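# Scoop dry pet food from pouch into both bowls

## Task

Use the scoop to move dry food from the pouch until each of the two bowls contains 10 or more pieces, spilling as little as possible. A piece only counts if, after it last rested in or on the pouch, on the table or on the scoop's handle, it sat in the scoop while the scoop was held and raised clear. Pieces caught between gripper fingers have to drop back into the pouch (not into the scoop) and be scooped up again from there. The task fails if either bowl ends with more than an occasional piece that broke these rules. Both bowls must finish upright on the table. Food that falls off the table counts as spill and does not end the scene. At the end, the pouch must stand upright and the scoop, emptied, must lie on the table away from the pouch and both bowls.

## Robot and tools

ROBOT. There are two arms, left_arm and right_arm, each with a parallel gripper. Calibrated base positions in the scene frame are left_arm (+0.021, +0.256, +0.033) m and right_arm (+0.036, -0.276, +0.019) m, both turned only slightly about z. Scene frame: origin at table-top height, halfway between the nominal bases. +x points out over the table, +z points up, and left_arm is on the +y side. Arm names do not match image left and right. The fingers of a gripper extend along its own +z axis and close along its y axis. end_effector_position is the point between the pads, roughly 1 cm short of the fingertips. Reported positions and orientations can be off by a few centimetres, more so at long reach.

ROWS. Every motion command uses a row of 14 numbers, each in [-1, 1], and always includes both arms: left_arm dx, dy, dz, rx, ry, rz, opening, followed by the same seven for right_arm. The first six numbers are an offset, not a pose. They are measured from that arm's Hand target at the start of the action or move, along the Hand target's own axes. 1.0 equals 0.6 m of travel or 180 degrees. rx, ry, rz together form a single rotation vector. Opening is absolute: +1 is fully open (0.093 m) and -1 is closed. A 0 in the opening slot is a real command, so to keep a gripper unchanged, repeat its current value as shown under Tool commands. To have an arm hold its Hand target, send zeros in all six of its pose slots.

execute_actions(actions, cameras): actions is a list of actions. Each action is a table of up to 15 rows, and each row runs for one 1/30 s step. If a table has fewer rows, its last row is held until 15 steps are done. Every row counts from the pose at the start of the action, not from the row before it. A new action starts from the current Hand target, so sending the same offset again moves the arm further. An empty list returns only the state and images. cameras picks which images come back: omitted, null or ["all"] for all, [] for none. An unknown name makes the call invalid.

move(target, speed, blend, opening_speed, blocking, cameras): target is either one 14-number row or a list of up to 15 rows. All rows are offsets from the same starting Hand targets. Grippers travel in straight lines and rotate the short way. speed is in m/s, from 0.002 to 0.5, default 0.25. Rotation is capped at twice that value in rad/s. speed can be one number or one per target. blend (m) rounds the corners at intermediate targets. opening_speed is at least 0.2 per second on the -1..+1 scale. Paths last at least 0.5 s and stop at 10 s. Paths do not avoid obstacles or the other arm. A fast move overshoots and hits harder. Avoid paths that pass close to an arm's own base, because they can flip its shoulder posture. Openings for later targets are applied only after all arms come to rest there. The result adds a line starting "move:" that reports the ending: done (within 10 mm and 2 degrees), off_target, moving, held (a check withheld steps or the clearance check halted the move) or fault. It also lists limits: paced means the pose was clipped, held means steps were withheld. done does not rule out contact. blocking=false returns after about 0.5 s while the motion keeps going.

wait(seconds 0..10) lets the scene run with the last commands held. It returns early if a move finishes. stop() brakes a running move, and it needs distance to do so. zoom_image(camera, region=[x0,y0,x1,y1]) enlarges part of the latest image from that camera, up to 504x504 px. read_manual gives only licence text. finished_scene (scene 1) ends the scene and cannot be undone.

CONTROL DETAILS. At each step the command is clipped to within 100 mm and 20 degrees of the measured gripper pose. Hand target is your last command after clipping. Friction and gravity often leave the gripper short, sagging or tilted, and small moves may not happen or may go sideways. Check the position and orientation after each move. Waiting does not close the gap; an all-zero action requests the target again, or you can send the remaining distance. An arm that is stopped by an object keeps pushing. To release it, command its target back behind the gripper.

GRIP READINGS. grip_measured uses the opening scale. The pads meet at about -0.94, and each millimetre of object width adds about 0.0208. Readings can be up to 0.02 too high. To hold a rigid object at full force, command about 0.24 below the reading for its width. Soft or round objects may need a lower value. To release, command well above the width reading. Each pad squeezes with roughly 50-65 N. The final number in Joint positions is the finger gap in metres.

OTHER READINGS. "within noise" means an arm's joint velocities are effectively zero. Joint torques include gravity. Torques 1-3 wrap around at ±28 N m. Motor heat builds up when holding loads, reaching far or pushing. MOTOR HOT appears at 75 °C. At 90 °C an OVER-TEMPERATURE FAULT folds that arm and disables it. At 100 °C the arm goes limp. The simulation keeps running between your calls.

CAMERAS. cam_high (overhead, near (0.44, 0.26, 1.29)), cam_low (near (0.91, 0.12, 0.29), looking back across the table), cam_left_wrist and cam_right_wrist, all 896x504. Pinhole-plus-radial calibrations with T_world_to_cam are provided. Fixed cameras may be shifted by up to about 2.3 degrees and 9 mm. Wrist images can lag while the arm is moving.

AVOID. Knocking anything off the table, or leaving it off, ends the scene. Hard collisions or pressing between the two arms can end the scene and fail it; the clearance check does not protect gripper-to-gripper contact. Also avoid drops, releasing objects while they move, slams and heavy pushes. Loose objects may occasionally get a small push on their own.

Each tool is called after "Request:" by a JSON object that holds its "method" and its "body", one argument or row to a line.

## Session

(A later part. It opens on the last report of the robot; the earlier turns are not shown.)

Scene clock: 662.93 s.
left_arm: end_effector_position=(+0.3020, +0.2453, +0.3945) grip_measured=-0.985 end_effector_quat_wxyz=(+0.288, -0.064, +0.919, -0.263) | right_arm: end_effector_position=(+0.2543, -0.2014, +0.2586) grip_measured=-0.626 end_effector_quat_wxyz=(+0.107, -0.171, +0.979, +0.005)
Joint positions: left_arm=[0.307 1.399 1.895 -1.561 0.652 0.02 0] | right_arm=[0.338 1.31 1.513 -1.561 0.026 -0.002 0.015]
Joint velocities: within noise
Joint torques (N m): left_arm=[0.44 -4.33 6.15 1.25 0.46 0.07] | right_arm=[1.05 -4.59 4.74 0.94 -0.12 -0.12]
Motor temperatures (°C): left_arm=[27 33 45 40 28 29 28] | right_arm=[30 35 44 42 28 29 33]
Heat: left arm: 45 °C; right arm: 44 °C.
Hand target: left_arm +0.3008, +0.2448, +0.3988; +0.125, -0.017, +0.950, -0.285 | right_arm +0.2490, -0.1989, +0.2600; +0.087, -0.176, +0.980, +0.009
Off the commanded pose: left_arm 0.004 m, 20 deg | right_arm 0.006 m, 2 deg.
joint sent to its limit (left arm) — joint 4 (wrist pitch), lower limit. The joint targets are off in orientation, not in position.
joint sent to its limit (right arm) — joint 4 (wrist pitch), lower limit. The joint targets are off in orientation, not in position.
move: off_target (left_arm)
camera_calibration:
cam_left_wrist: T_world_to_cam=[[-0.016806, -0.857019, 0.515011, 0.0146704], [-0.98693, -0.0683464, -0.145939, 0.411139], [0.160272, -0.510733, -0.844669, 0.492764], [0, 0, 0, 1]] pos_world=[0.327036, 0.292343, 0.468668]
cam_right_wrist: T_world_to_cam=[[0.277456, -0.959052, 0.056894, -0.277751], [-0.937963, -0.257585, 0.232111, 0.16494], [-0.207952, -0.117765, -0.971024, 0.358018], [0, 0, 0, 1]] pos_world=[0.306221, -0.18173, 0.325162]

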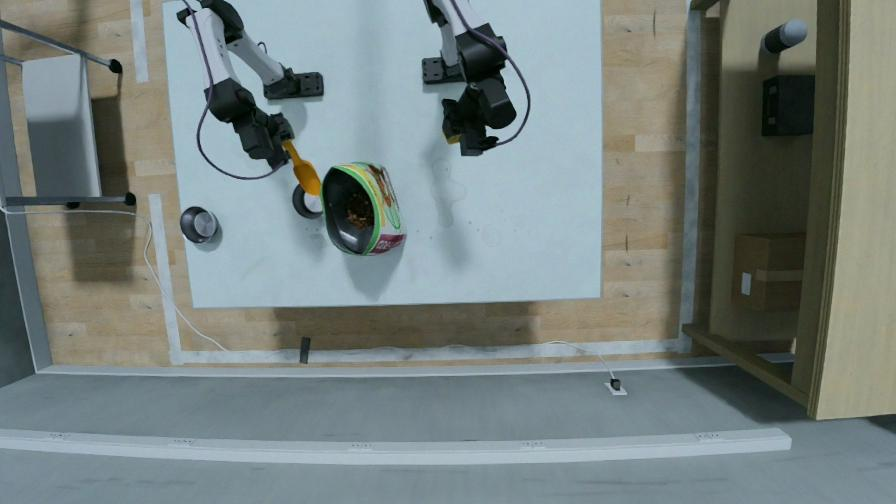

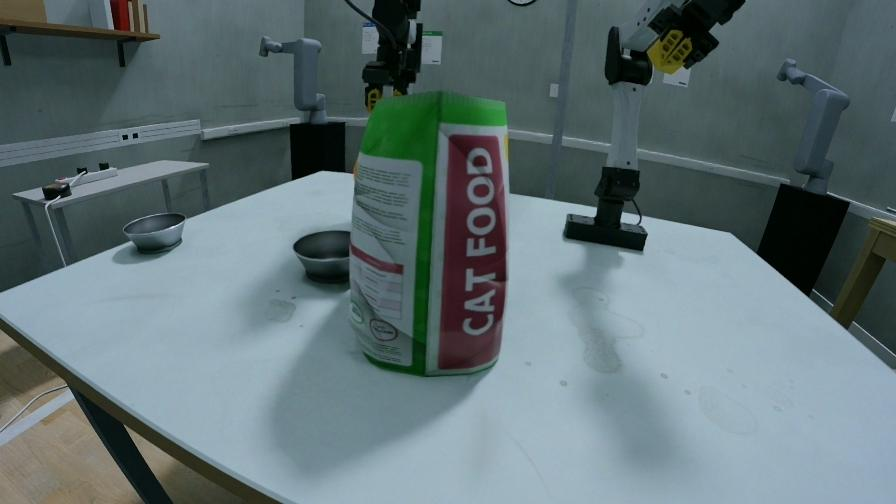

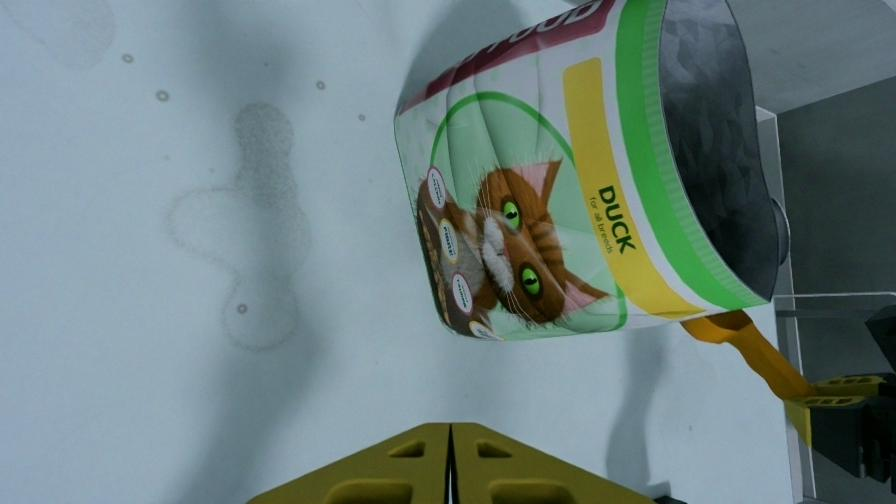

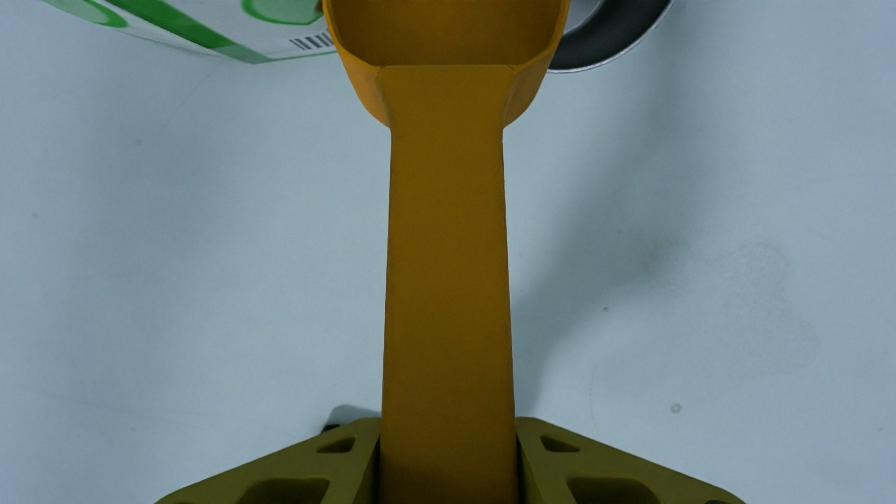

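Request:
{"method": "execute_actions", "body": {
  "actions": []
}}

Scene clock: 683.50 s.
left_arm: end_effector_position=(+0.3019, +0.2453, +0.3944) grip_measured=-0.985 end_effector_quat_wxyz=(+0.287, -0.064, +0.919, -0.264) | right_arm: end_effector_position=(+0.2543, -0.2014, +0.2586) grip_measured=-0.626 end_effector_quat_wxyz=(+0.107, -0.171, +0.979, +0.005)
Joint positions: left_arm=[0.307 1.399 1.895 -1.562 0.652 0.02 0] | right_arm=[0.338 1.31 1.513 -1.561 0.026 -0.002 0.015]
Joint velocities: within noise
Joint torques (N m): left_arm=[0.44 -4.36 6.13 1.25 0.45 0.07] | right_arm=[1.06 -4.59 4.75 0.94 -0.12 -0.12]
Motor temperatures (°C): left_arm=[27 33 45 39 28 29 28] | right_arm=[30 35 44 41 28 29 33]
Heat: left arm: 45 °C; right arm: 44 °C.
Hand target: left_arm +0.3007, +0.2448, +0.3988; +0.125, -0.017, +0.950, -0.286 | right_arm +0.2490, -0.1990, +0.2600; +0.087, -0.176, +0.980, +0.009
Tool commands: left_gripper/opening=-1.0 right_gripper/opening=-1.0
Off the commanded pose: left_arm 0.005 m, 20 deg | right_arm 0.006 m, 2 deg.
camera_calibration:
cam_left_wrist: T_world_to_cam=[[-0.0166203, -0.856954, 0.515124, 0.0145533], [-0.986982, -0.0683645, -0.145575, 0.410944], [0.159967, -0.510838, -0.844663, 0.492846], [0, 0, 0, 1]] pos_world=[0.326997, 0.29233, 0.468615]
cam_right_wrist: T_world_to_cam=[[0.277456, -0.959052, 0.056894, -0.277751], [-0.937963, -0.257585, 0.232111, 0.16494], [-0.207952, -0.117765, -0.971024, 0.358018], [0, 0, 0, 1]] pos_world=[0.306221, -0.18173, 0.325162]

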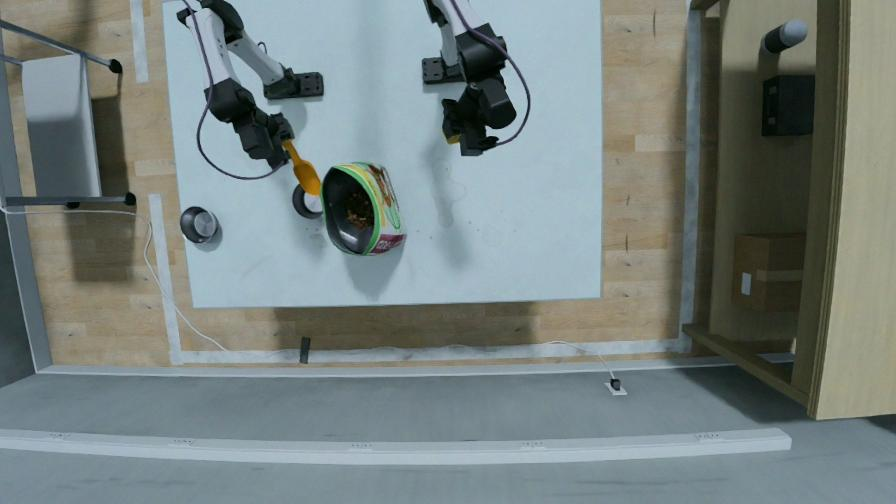

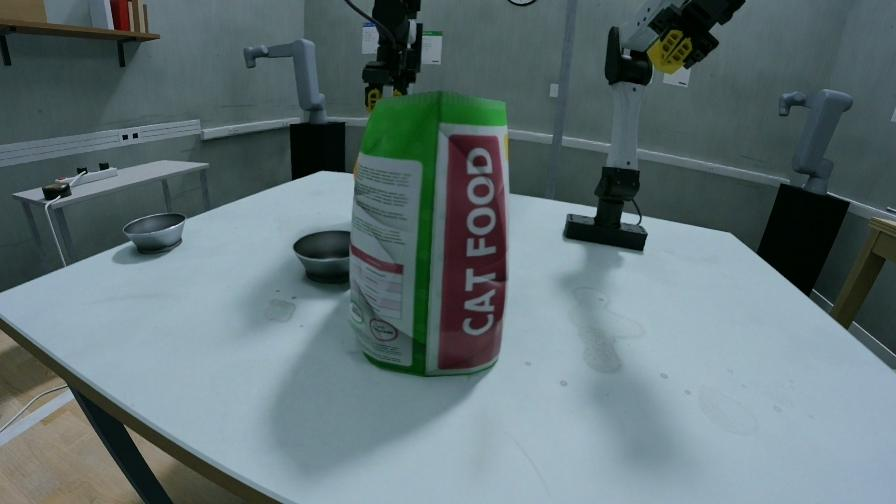

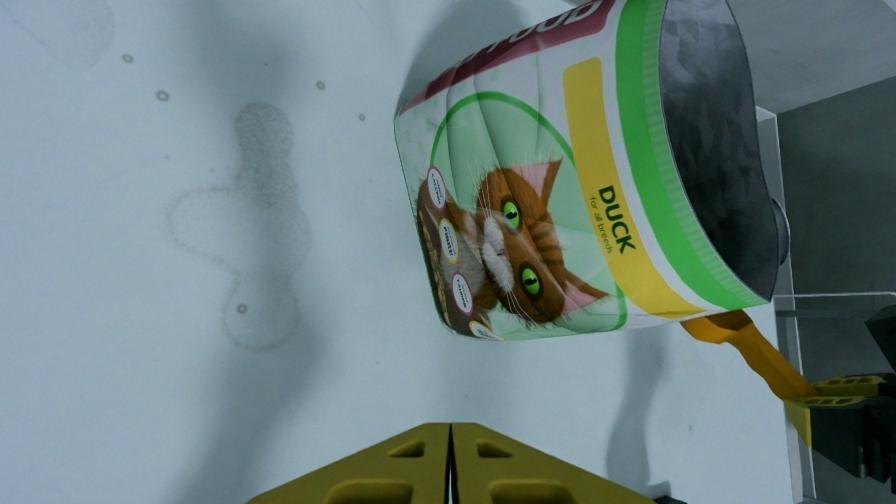

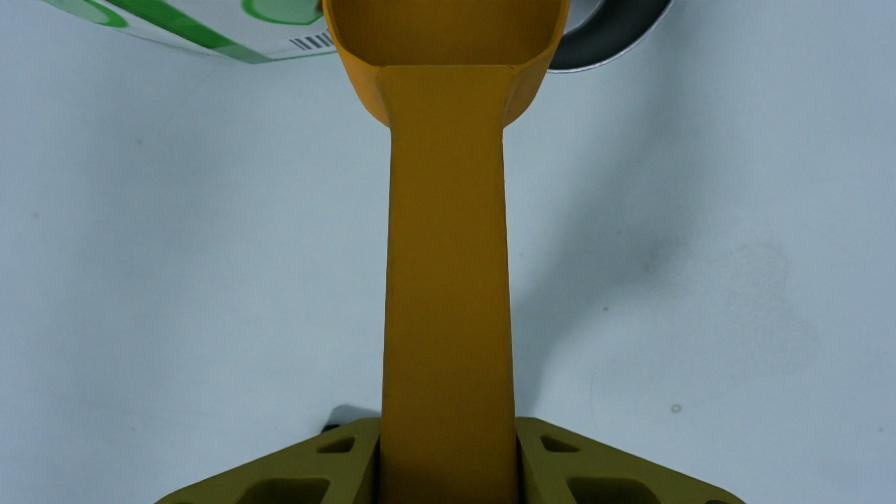

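Request:
{"method": "move", "body": {
  "target": [
    [0,0,0,0,0,0,-1,-0.0262,-0.002,-0.1475,0,0,0,-1],
    [-0.124,0.2488,0.4871,0,0,0,-1,0.1047,-0.2213,-0.1678,0.1041,-0.1864,0.2001,-1]
  ],
  "speed": 0.15,
  "blend": 0.02
}}

Scene clock: 779.83 s.
left_arm: end_effector_position=(+0.4494, +0.2203, +0.1022) grip_measured=-0.985 end_effector_quat_wxyz=(+0.124, -0.016, +0.948, -0.291) | right_arm: end_effector_position=(+0.2167, -0.3497, +0.3491) grip_measured=-0.626 end_effector_quat_wxyz=(+0.371, +0.160, +0.912, -0.073)
Joint positions: left_arm=[0.119 2.025 1.484 -0.828 0.616 0.047 0] | right_arm=[-0.431 0.891 1.472 -1.377 -0.039 -0.059 0.015]
Joint velocities: within noise
Joint torques (N m): left_arm=[-0.39 -10.86 5.41 0.91 0.19 0.07] | right_arm=[-0.32 0.09 4.16 2.27 -0.15 -0.18]
Motor temperatures (°C): left_arm=[27 33 45 39 28 29 28] | right_arm=[30 34 44 39 28 29 33]
Heat: left arm: 45 °C; right arm: 44 °C.
Hand target: left_arm +0.4506, +0.2201, +0.0985; +0.125, -0.017, +0.950, -0.286 | right_arm +0.2202, -0.3500, +0.3499; +0.380, +0.156, +0.909, -0.070
Off the commanded pose: left_arm 0.004 m, 1 deg | right_arm 0.004 m, 1 deg.
move: done
camera_calibration:
cam_left_wrist: T_world_to_cam=[[-0.027674, -0.837495, 0.545743, 0.143714], [-0.982006, 0.124807, 0.141733, 0.438072], [-0.186813, -0.532001, -0.825879, 0.368249], [0, 0, 0, 1]] pos_world=[0.50296, 0.261595, 0.163609]
cam_right_wrist: T_world_to_cam=[[-0.408948, -0.912532, 0.00682188, -0.232155], [-0.865137, 0.385308, -0.321054, 0.472569], [0.290344, -0.137196, -0.947036, 0.297472], [0, 0, 0, 1]] pos_world=[0.227528, -0.353122, 0.435021]

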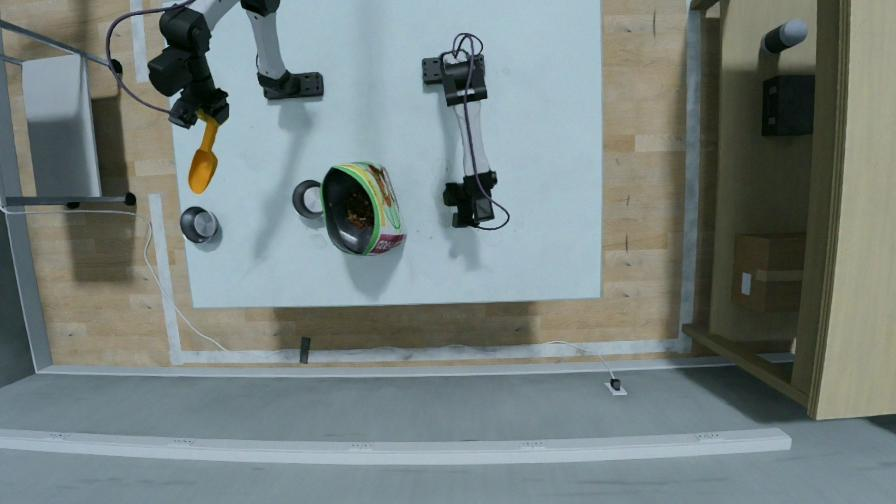

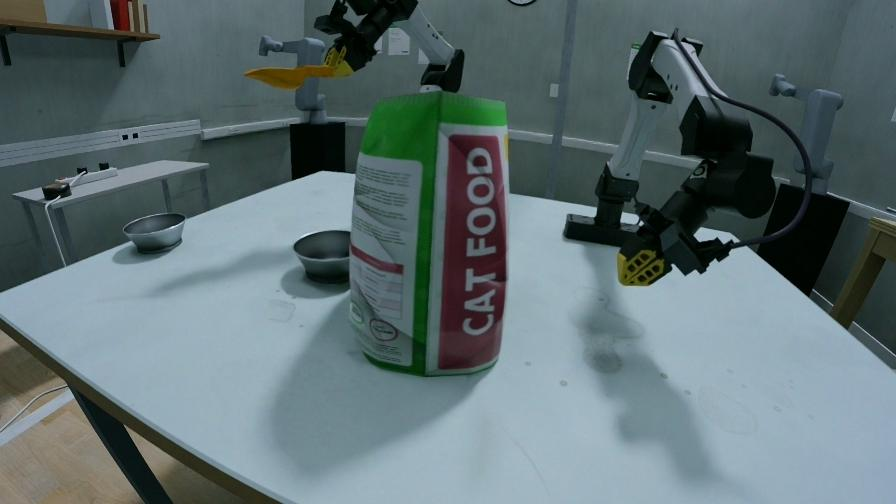

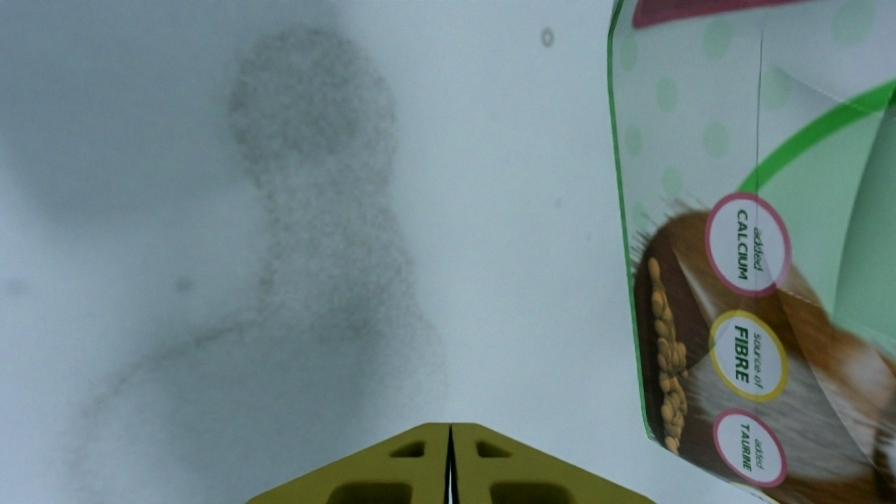

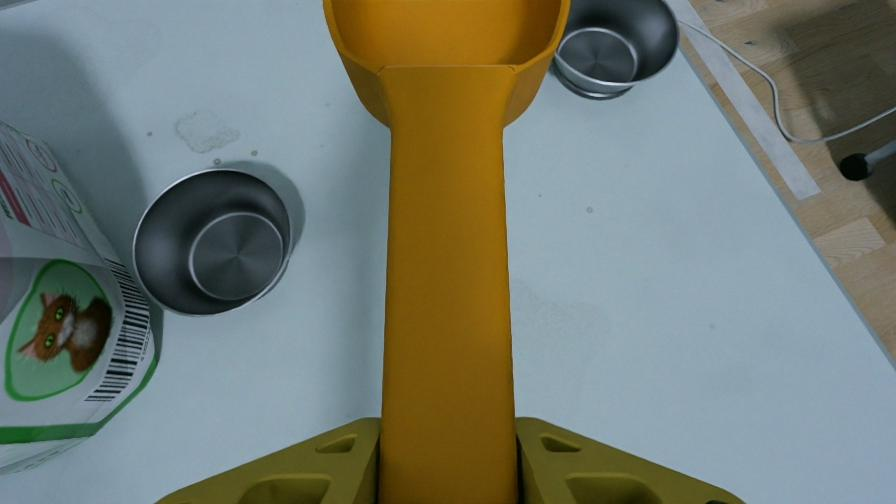

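Request:
{"method": "move", "body": {
  "target": [0.0294,-0.2368,0.1527,0,0,0,-1,0,0,0,0,0,0,-1],
  "speed": 0.08
}}

Request:
{"method": "zoom_image", "body": {
  "camera": "cam_high",
  "region": [240, 100, 500, 300]
}}

Scene clock: 788.53 s.
left_arm: end_effector_position=(+0.4399, +0.0538, +0.0875) grip_measured=-0.985 end_effector_quat_wxyz=(+0.103, -0.020, +0.953, -0.284) | right_arm: end_effector_position=(+0.2170, -0.3497, +0.3493) grip_measured=-0.626 end_effector_quat_wxyz=(+0.372, +0.159, +0.912, -0.072)
Joint positions: left_arm=[-0.309 2.025 1.416 -0.558 0.475 -0.424 0] | right_arm=[-0.431 0.891 1.472 -1.375 -0.04 -0.059 0.015]
Joint velocities: within noise
Joint torques (N m): left_arm=[-0.38 -11.93 8.17 1.33 0.08 0.07] | right_arm=[-0.34 0.08 4.18 2.23 -0.17 -0.19]
Motor temperatures (°C): left_arm=[27 34 44 38 28 29 28] | right_arm=[30 34 44 41 28 29 33]
Heat: left arm: 44 °C; right arm: 44 °C.
Hand target: left_arm +0.4508, +0.0501, +0.0984; +0.125, -0.017, +0.950, -0.286 | right_arm +0.2203, -0.3500, +0.3499; +0.380, +0.156, +0.909, -0.070
Off the commanded pose: left_arm 0.016 m, 3 deg | right_arm 0.003 m, 1 deg.
move: off_target (left_arm)
camera_calibration:
cam_left_wrist: T_world_to_cam=[[-0.00660427, -0.845127, 0.534525, 0.00411015], [-0.974388, 0.125592, 0.186532, 0.444358], [-0.224775, -0.519603, -0.824311, 0.28165], [0, 0, 0, 1]] pos_world=[0.496312, 0.0940118, 0.147083]
cam_right_wrist: T_world_to_cam=[[-0.408223, -0.912859, 0.00654572, -0.232204], [-0.864958, 0.384489, -0.322514, 0.473085], [0.291893, -0.137319, -0.946542, 0.297086], [0, 0, 0, 1]] pos_world=[0.22769, -0.35307, 0.435301]

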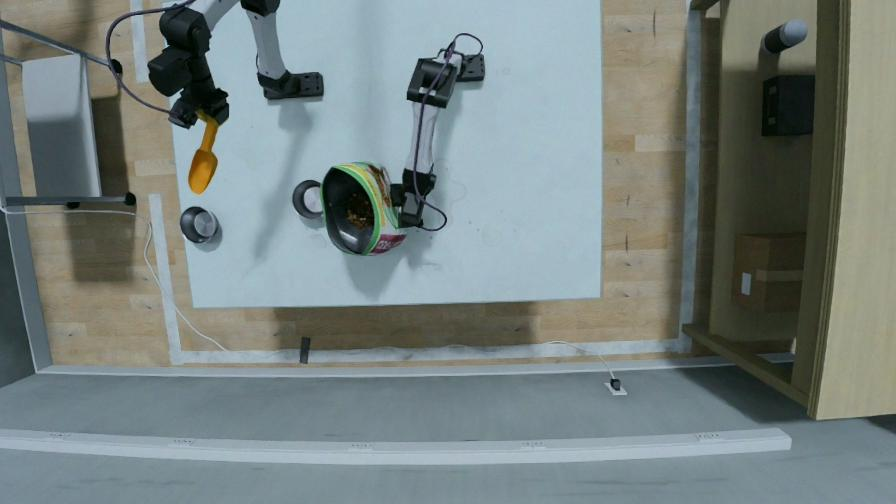

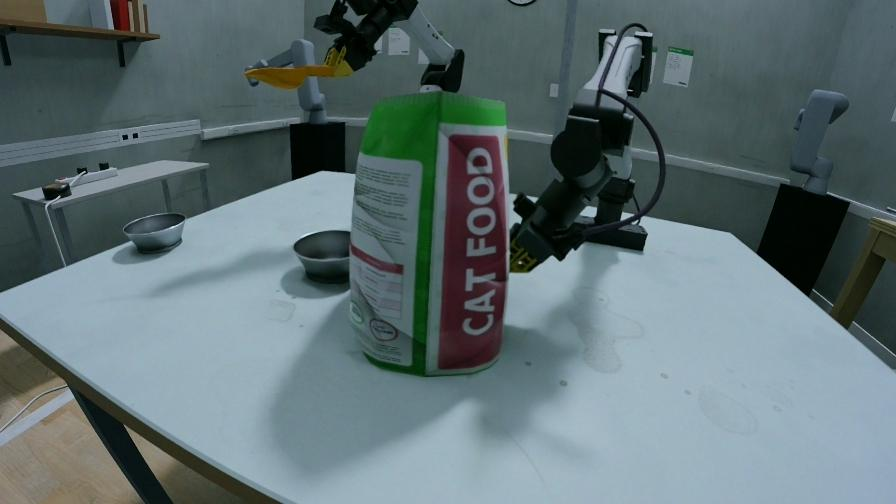

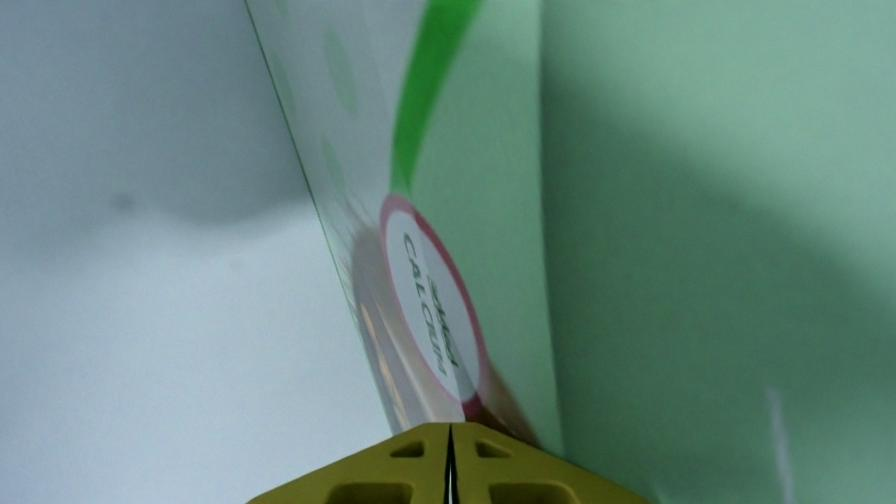

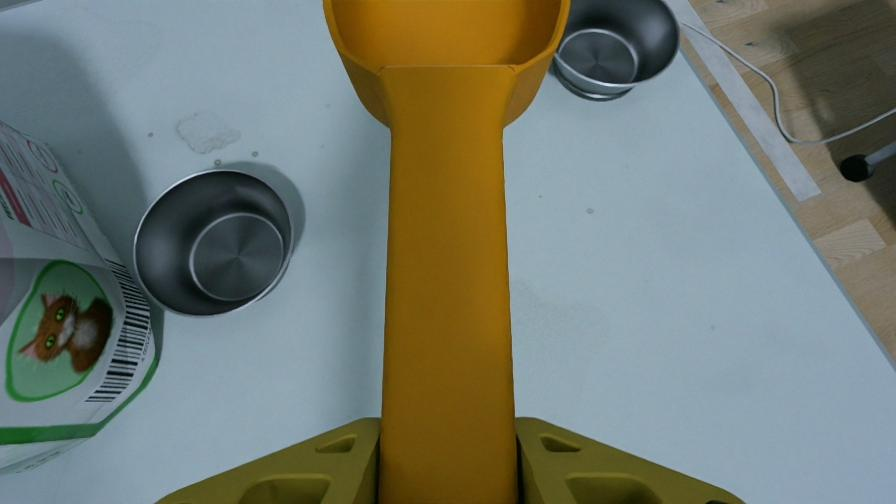

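Scaled by 1.938 from the camera's 896x504 image, which has a finer 1280x720 frame.

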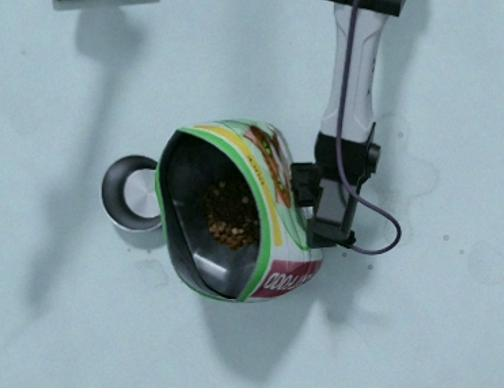

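Request:
{"method": "move", "body": {
  "target": [0.019,-0.1532,0.0988,0,0,0,-1,0,0,0,0,0,0,-1],
  "speed": 0.06,
  "cameras": ["cam_high","cam_low"]
}}

Request:
{"method": "zoom_image", "body": {
  "camera": "cam_high",
  "region": [240, 100, 500, 300]
}}

Scene clock: 798.93 s.
left_arm: end_effector_position=(+0.4462, -0.0336, +0.0898) grip_measured=-0.985 end_effector_quat_wxyz=(+0.111, -0.041, +0.959, -0.257) | right_arm: end_effector_position=(+0.2171, -0.3497, +0.3494) grip_measured=-0.626 end_effector_quat_wxyz=(+0.372, +0.159, +0.911, -0.072)
Joint positions: left_arm=[-0.52 2.142 1.615 -0.566 0.32 -0.658 0] | right_arm=[-0.431 0.891 1.472 -1.375 -0.04 -0.059 0.015]
Joint velocities: within noise
Joint torques (N m): left_arm=[-2.45 -11.26 8.8 1.79 0.43 0.16] | right_arm=[-0.31 0.08 4.15 2.24 -0.17 -0.19]
Motor temperatures (°C): left_arm=[27 36 45 39 28 29 28] | right_arm=[30 33 44 42 28 29 33]
Heat: left arm: 45 °C; right arm: 44 °C.
Hand target: left_arm +0.4508, -0.0599, +0.0982; +0.125, -0.017, +0.950, -0.286 | right_arm +0.2202, -0.3500, +0.3499; +0.380, +0.156, +0.909, -0.070
Off the commanded pose: left_arm 0.028 m, 5 deg | right_arm 0.003 m, 1 deg.
move: off_target (left_arm)
Images, in order (width x height): cam_high 896x504, cam_low 896x504.

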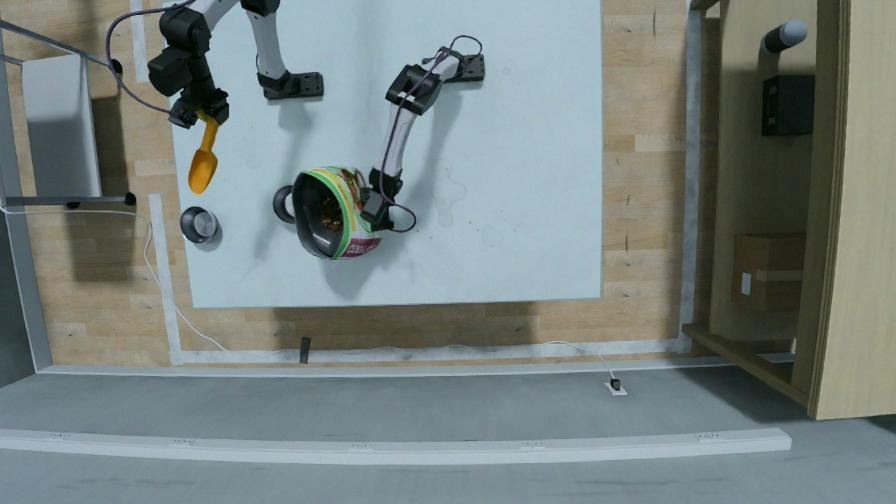

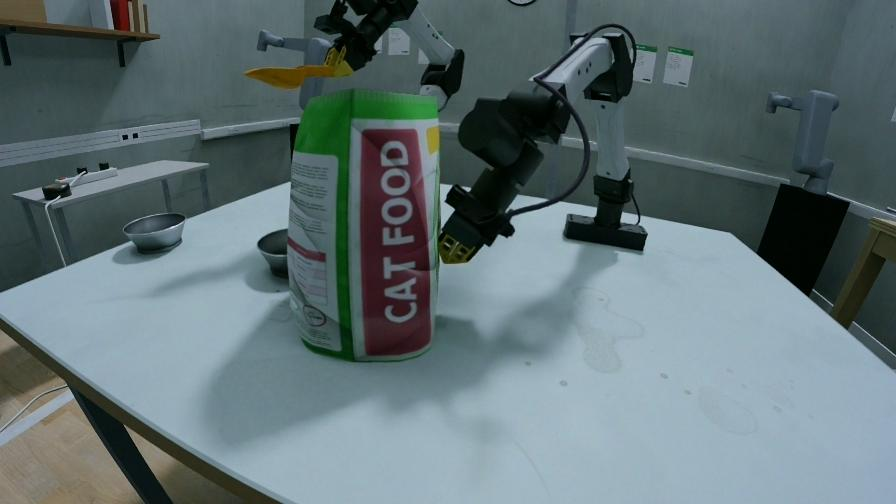

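Scaled by 1.938 from the camera's 896x504 image, which has a finer 1280x720 frame.

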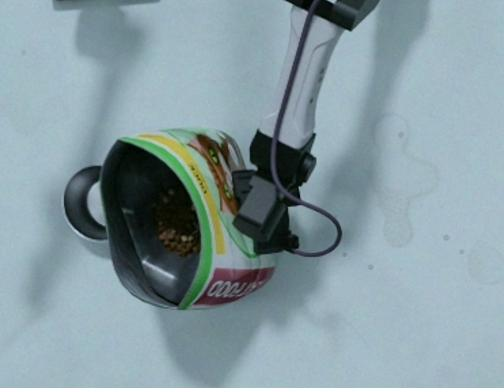

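Request:
{"method": "move", "body": {
  "target": [
    [-0.0276,0.2228,-0.1437,0,0,0,-1,0,0,0,0,0,0,-1],
    [0.076,0.1395,-0.7413,0,0,0,-1,0,0,0,0,0,0,-1],
    [0.076,0.1395,-0.7413,0,0,0,-1,-0.0498,0.2472,-0.1187,-0.1571,0,-0.1571,-1]
  ],
  "speed": 0.18,
  "blend": [0.03,0.03,0]
}}

Request:
{"method": "zoom_image", "body": {
  "camera": "cam_high",
  "region": [240, 100, 500, 300]
}}

Scene clock: 905.10 s.
left_arm: end_effector_position=(+0.3033, +0.2460, +0.3931) grip_measured=-0.985 end_effector_quat_wxyz=(+0.284, -0.072, +0.918, -0.267) | right_arm: end_effector_position=(+0.2431, -0.2007, +0.4130) grip_measured=-0.626 end_effector_quat_wxyz=(+0.371, -0.161, +0.913, +0.062)
Joint positions: left_arm=[0.309 1.404 1.893 -1.56 0.654 0.006 0] | right_arm=[0.348 1.163 1.923 -1.56 0.013 0.004 0.015]
Joint velocities: within noise
Joint torques (N m): left_arm=[0.44 -5.12 6.52 1.23 0.46 0.18] | right_arm=[0.98 -0.61 6.65 1.99 0.03 -0.17]
Motor temperatures (°C): left_arm=[27 42 51 41 28 29 29] | right_arm=[30 31 43 46 28 29 33]
Heat: left arm: 51 °C; right arm: 46 °C.
Hand target: left_arm +0.3001, +0.2448, +0.4006; +0.125, -0.017, +0.950, -0.285 | right_arm +0.2423, -0.1997, +0.4198; +0.378, -0.165, +0.909, +0.062
Off the commanded pose: left_arm 0.008 m, 20 deg | right_arm 0.007 m, 1 deg.
joint sent to its limit (left arm) — joint 4 (wrist pitch), lower limit. The joint targets are off in orientation, not in position.
joint sent to its limit (right arm) — joint 4 (wrist pitch), lower limit. The joint targets still meet the commanded pose.
move: off_target (left_arm)
camera_calibration:
cam_left_wrist: T_world_to_cam=[[-0.00194036, -0.851275, 0.524717, 0.00628042], [-0.987642, -0.080601, -0.134415, 0.411022], [0.156717, -0.518493, -0.840598, 0.493159], [0, 0, 0, 1]] pos_world=[0.328668, 0.294175, 0.466501]
cam_right_wrist: T_world_to_cam=[[0.273163, -0.961968, 0.000463119, -0.258919], [-0.912611, -0.2593, -0.316078, 0.338644], [0.304177, 0.0859182, -0.948733, 0.412915], [0, 0, 0, 1]] pos_world=[0.254178, -0.196738, 0.498904]

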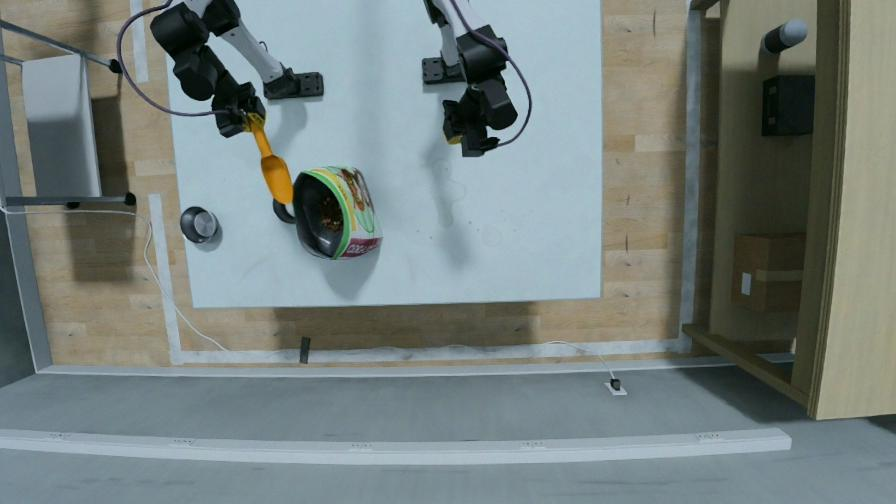

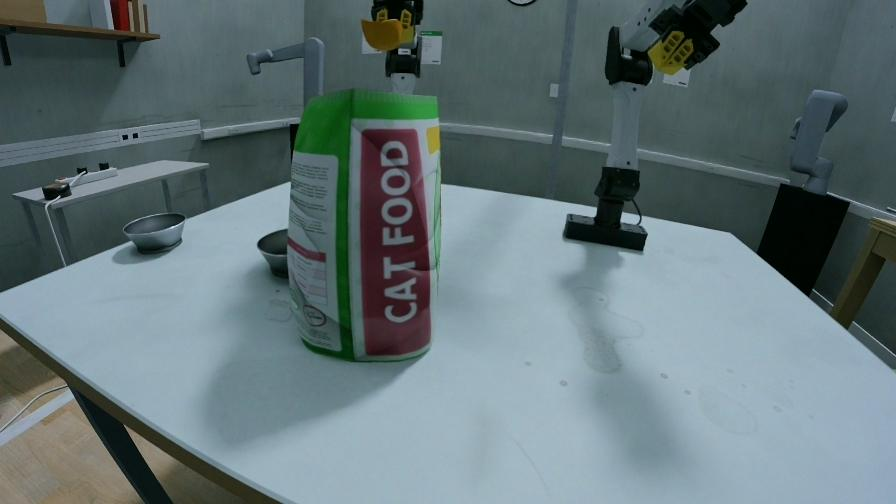

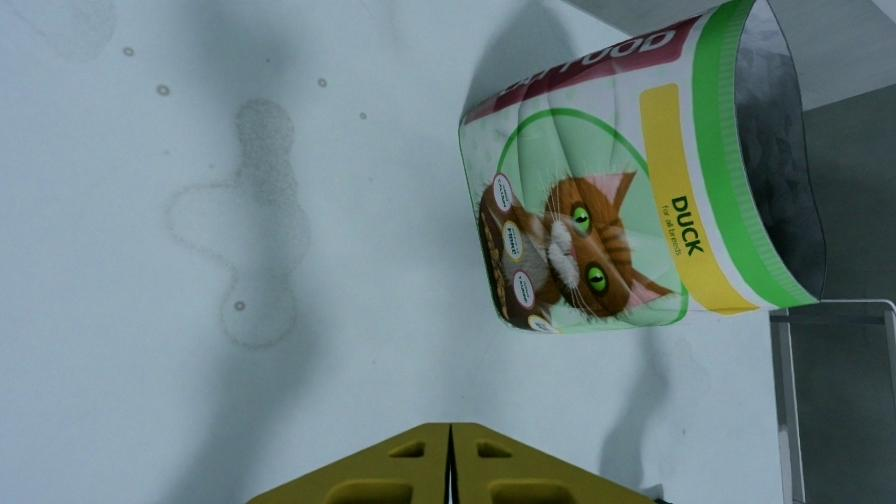

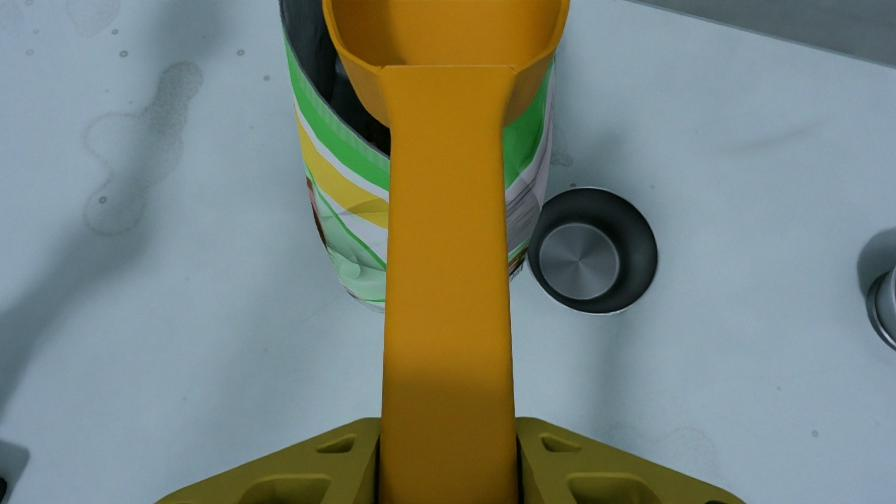

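Scaled by 1.938 from the camera's 896x504 image, which has a finer 1280x720 frame.

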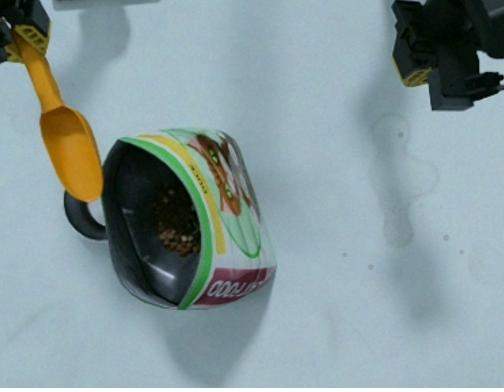

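Request:
{"method": "move", "body": {
  "target": [
    [0,0,0,0,0,0,-1,-0.0588,0.0155,0.0587,-0.0079,0,-0.0079,-1],
    [0,0,0,0,0,0,-1,-0.035,0.019,0.1765,-0.0069,0.0721,-0.0087,-1],
    [0,0,0,0,0,0,-1,0.0298,0.0223,0.3002,-0.006,0.1389,-0.0094,-1]
  ],
  "speed": 0.12,
  "blend": [0.02,0.02,0]
}}

Request:
{"method": "zoom_image", "body": {
  "camera": "cam_high",
  "region": [240, 100, 500, 300]
}}

Scene clock: 951.70 s.
left_arm: end_effector_position=(+0.3032, +0.2459, +0.3931) grip_measured=-0.985 end_effector_quat_wxyz=(+0.284, -0.072, +0.918, -0.267) | right_arm: end_effector_position=(+0.3538, -0.1476, +0.2909) grip_measured=-0.626 end_effector_quat_wxyz=(+0.199, -0.187, +0.961, +0.033)
Joint positions: left_arm=[0.309 1.404 1.893 -1.56 0.654 0.006 0] | right_arm=[0.38 1.585 1.829 -1.409 0.013 0.002 0.015]
Joint velocities: within noise
Joint torques (N m): left_arm=[0.43 -5.15 6.5 1.23 0.46 0.17] | right_arm=[0.85 -4.93 4.44 1.03 0.03 -0.13]
Motor temperatures (°C): left_arm=[27 38 47 41 28 29 29] | right_arm=[30 31 43 46 28 29 33]
Heat: left arm: 47 °C; right arm: 46 °C.
Hand target: left_arm +0.3001, +0.2448, +0.4007; +0.125, -0.017, +0.950, -0.286 | right_arm +0.3459, -0.1489, +0.2795; +0.171, -0.192, +0.966, +0.028
Off the commanded pose: left_arm 0.008 m, 20 deg | right_arm 0.014 m, 3 deg.
joint sent to its limit (left arm) — joint 4 (wrist pitch), lower limit. The joint targets are off in orientation, not in position.
move: off_target (left_arm, right_arm)
camera_calibration:
cam_left_wrist: T_world_to_cam=[[-0.00196463, -0.851042, 0.525093, 0.00601882], [-0.98769, -0.0804798, -0.134133, 0.410823], [0.156412, -0.518893, -0.840408, 0.493243], [0, 0, 0, 1]] pos_world=[0.328628, 0.294125, 0.466469]
cam_right_wrist: T_world_to_cam=[[0.310689, -0.950054, 0.0294934, -0.257992], [-0.950013, -0.309373, 0.041989, 0.316471], [-0.0307673, -0.0410647, -0.998683, 0.373157], [0, 0, 0, 1]] pos_world=[0.392288, -0.131875, 0.366986]

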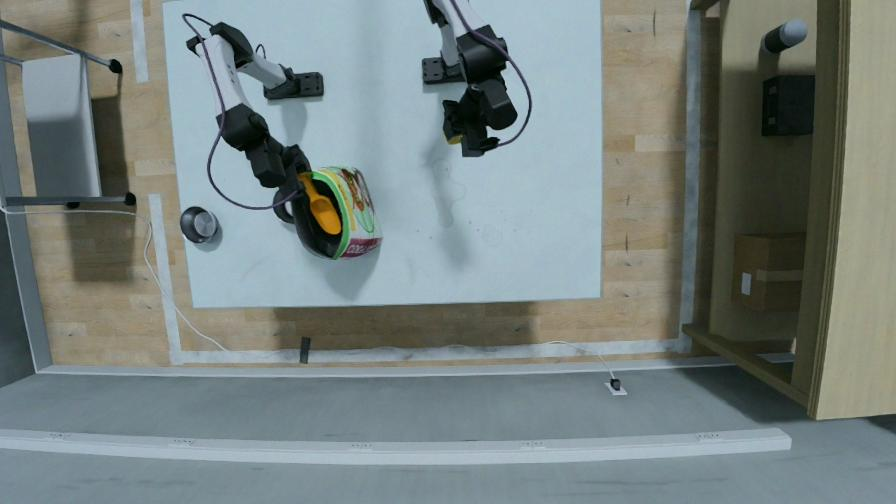

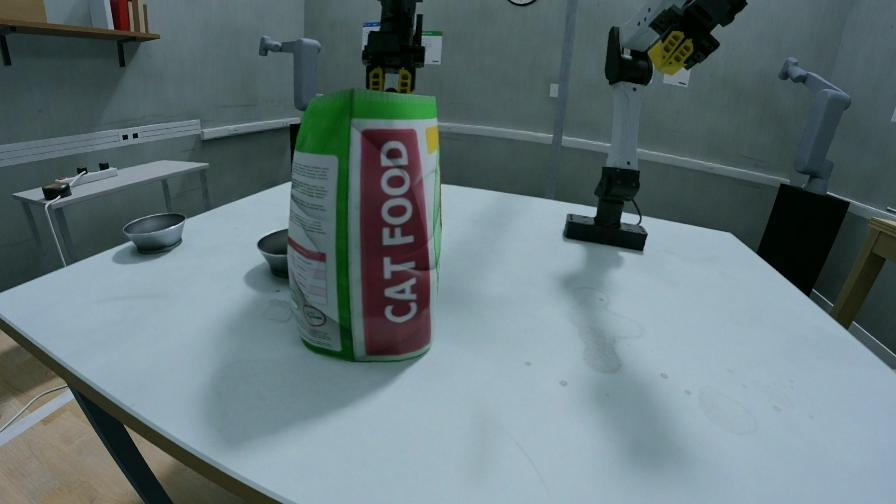

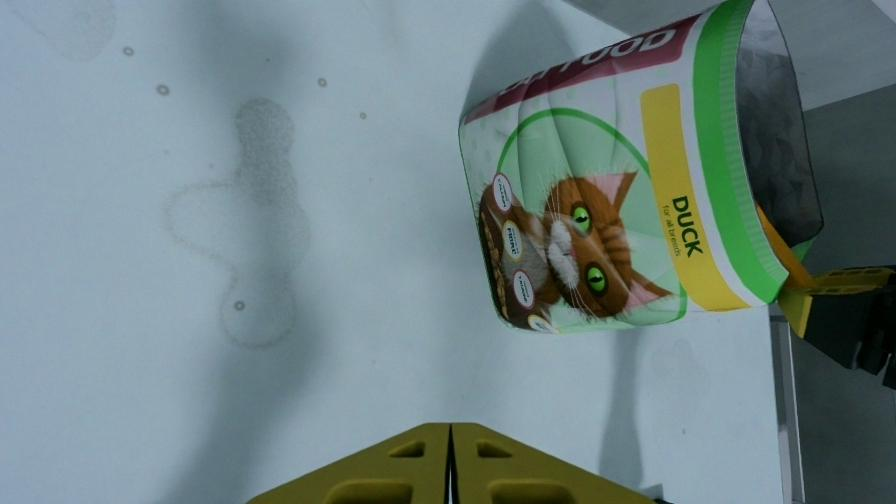

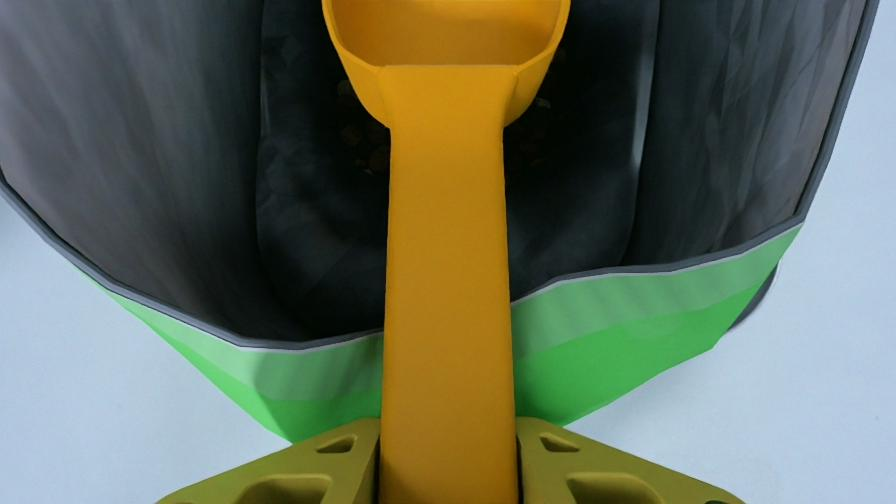

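Scaled by 1.938 from the camera's 896x504 image, which has a finer 1280x720 frame.

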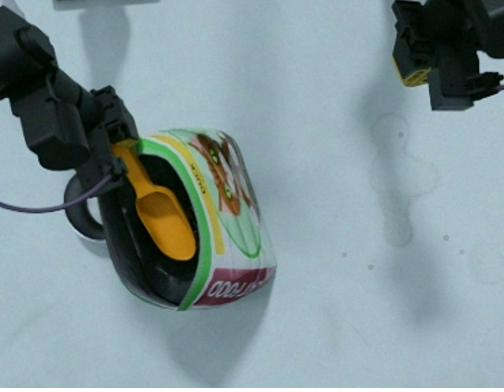

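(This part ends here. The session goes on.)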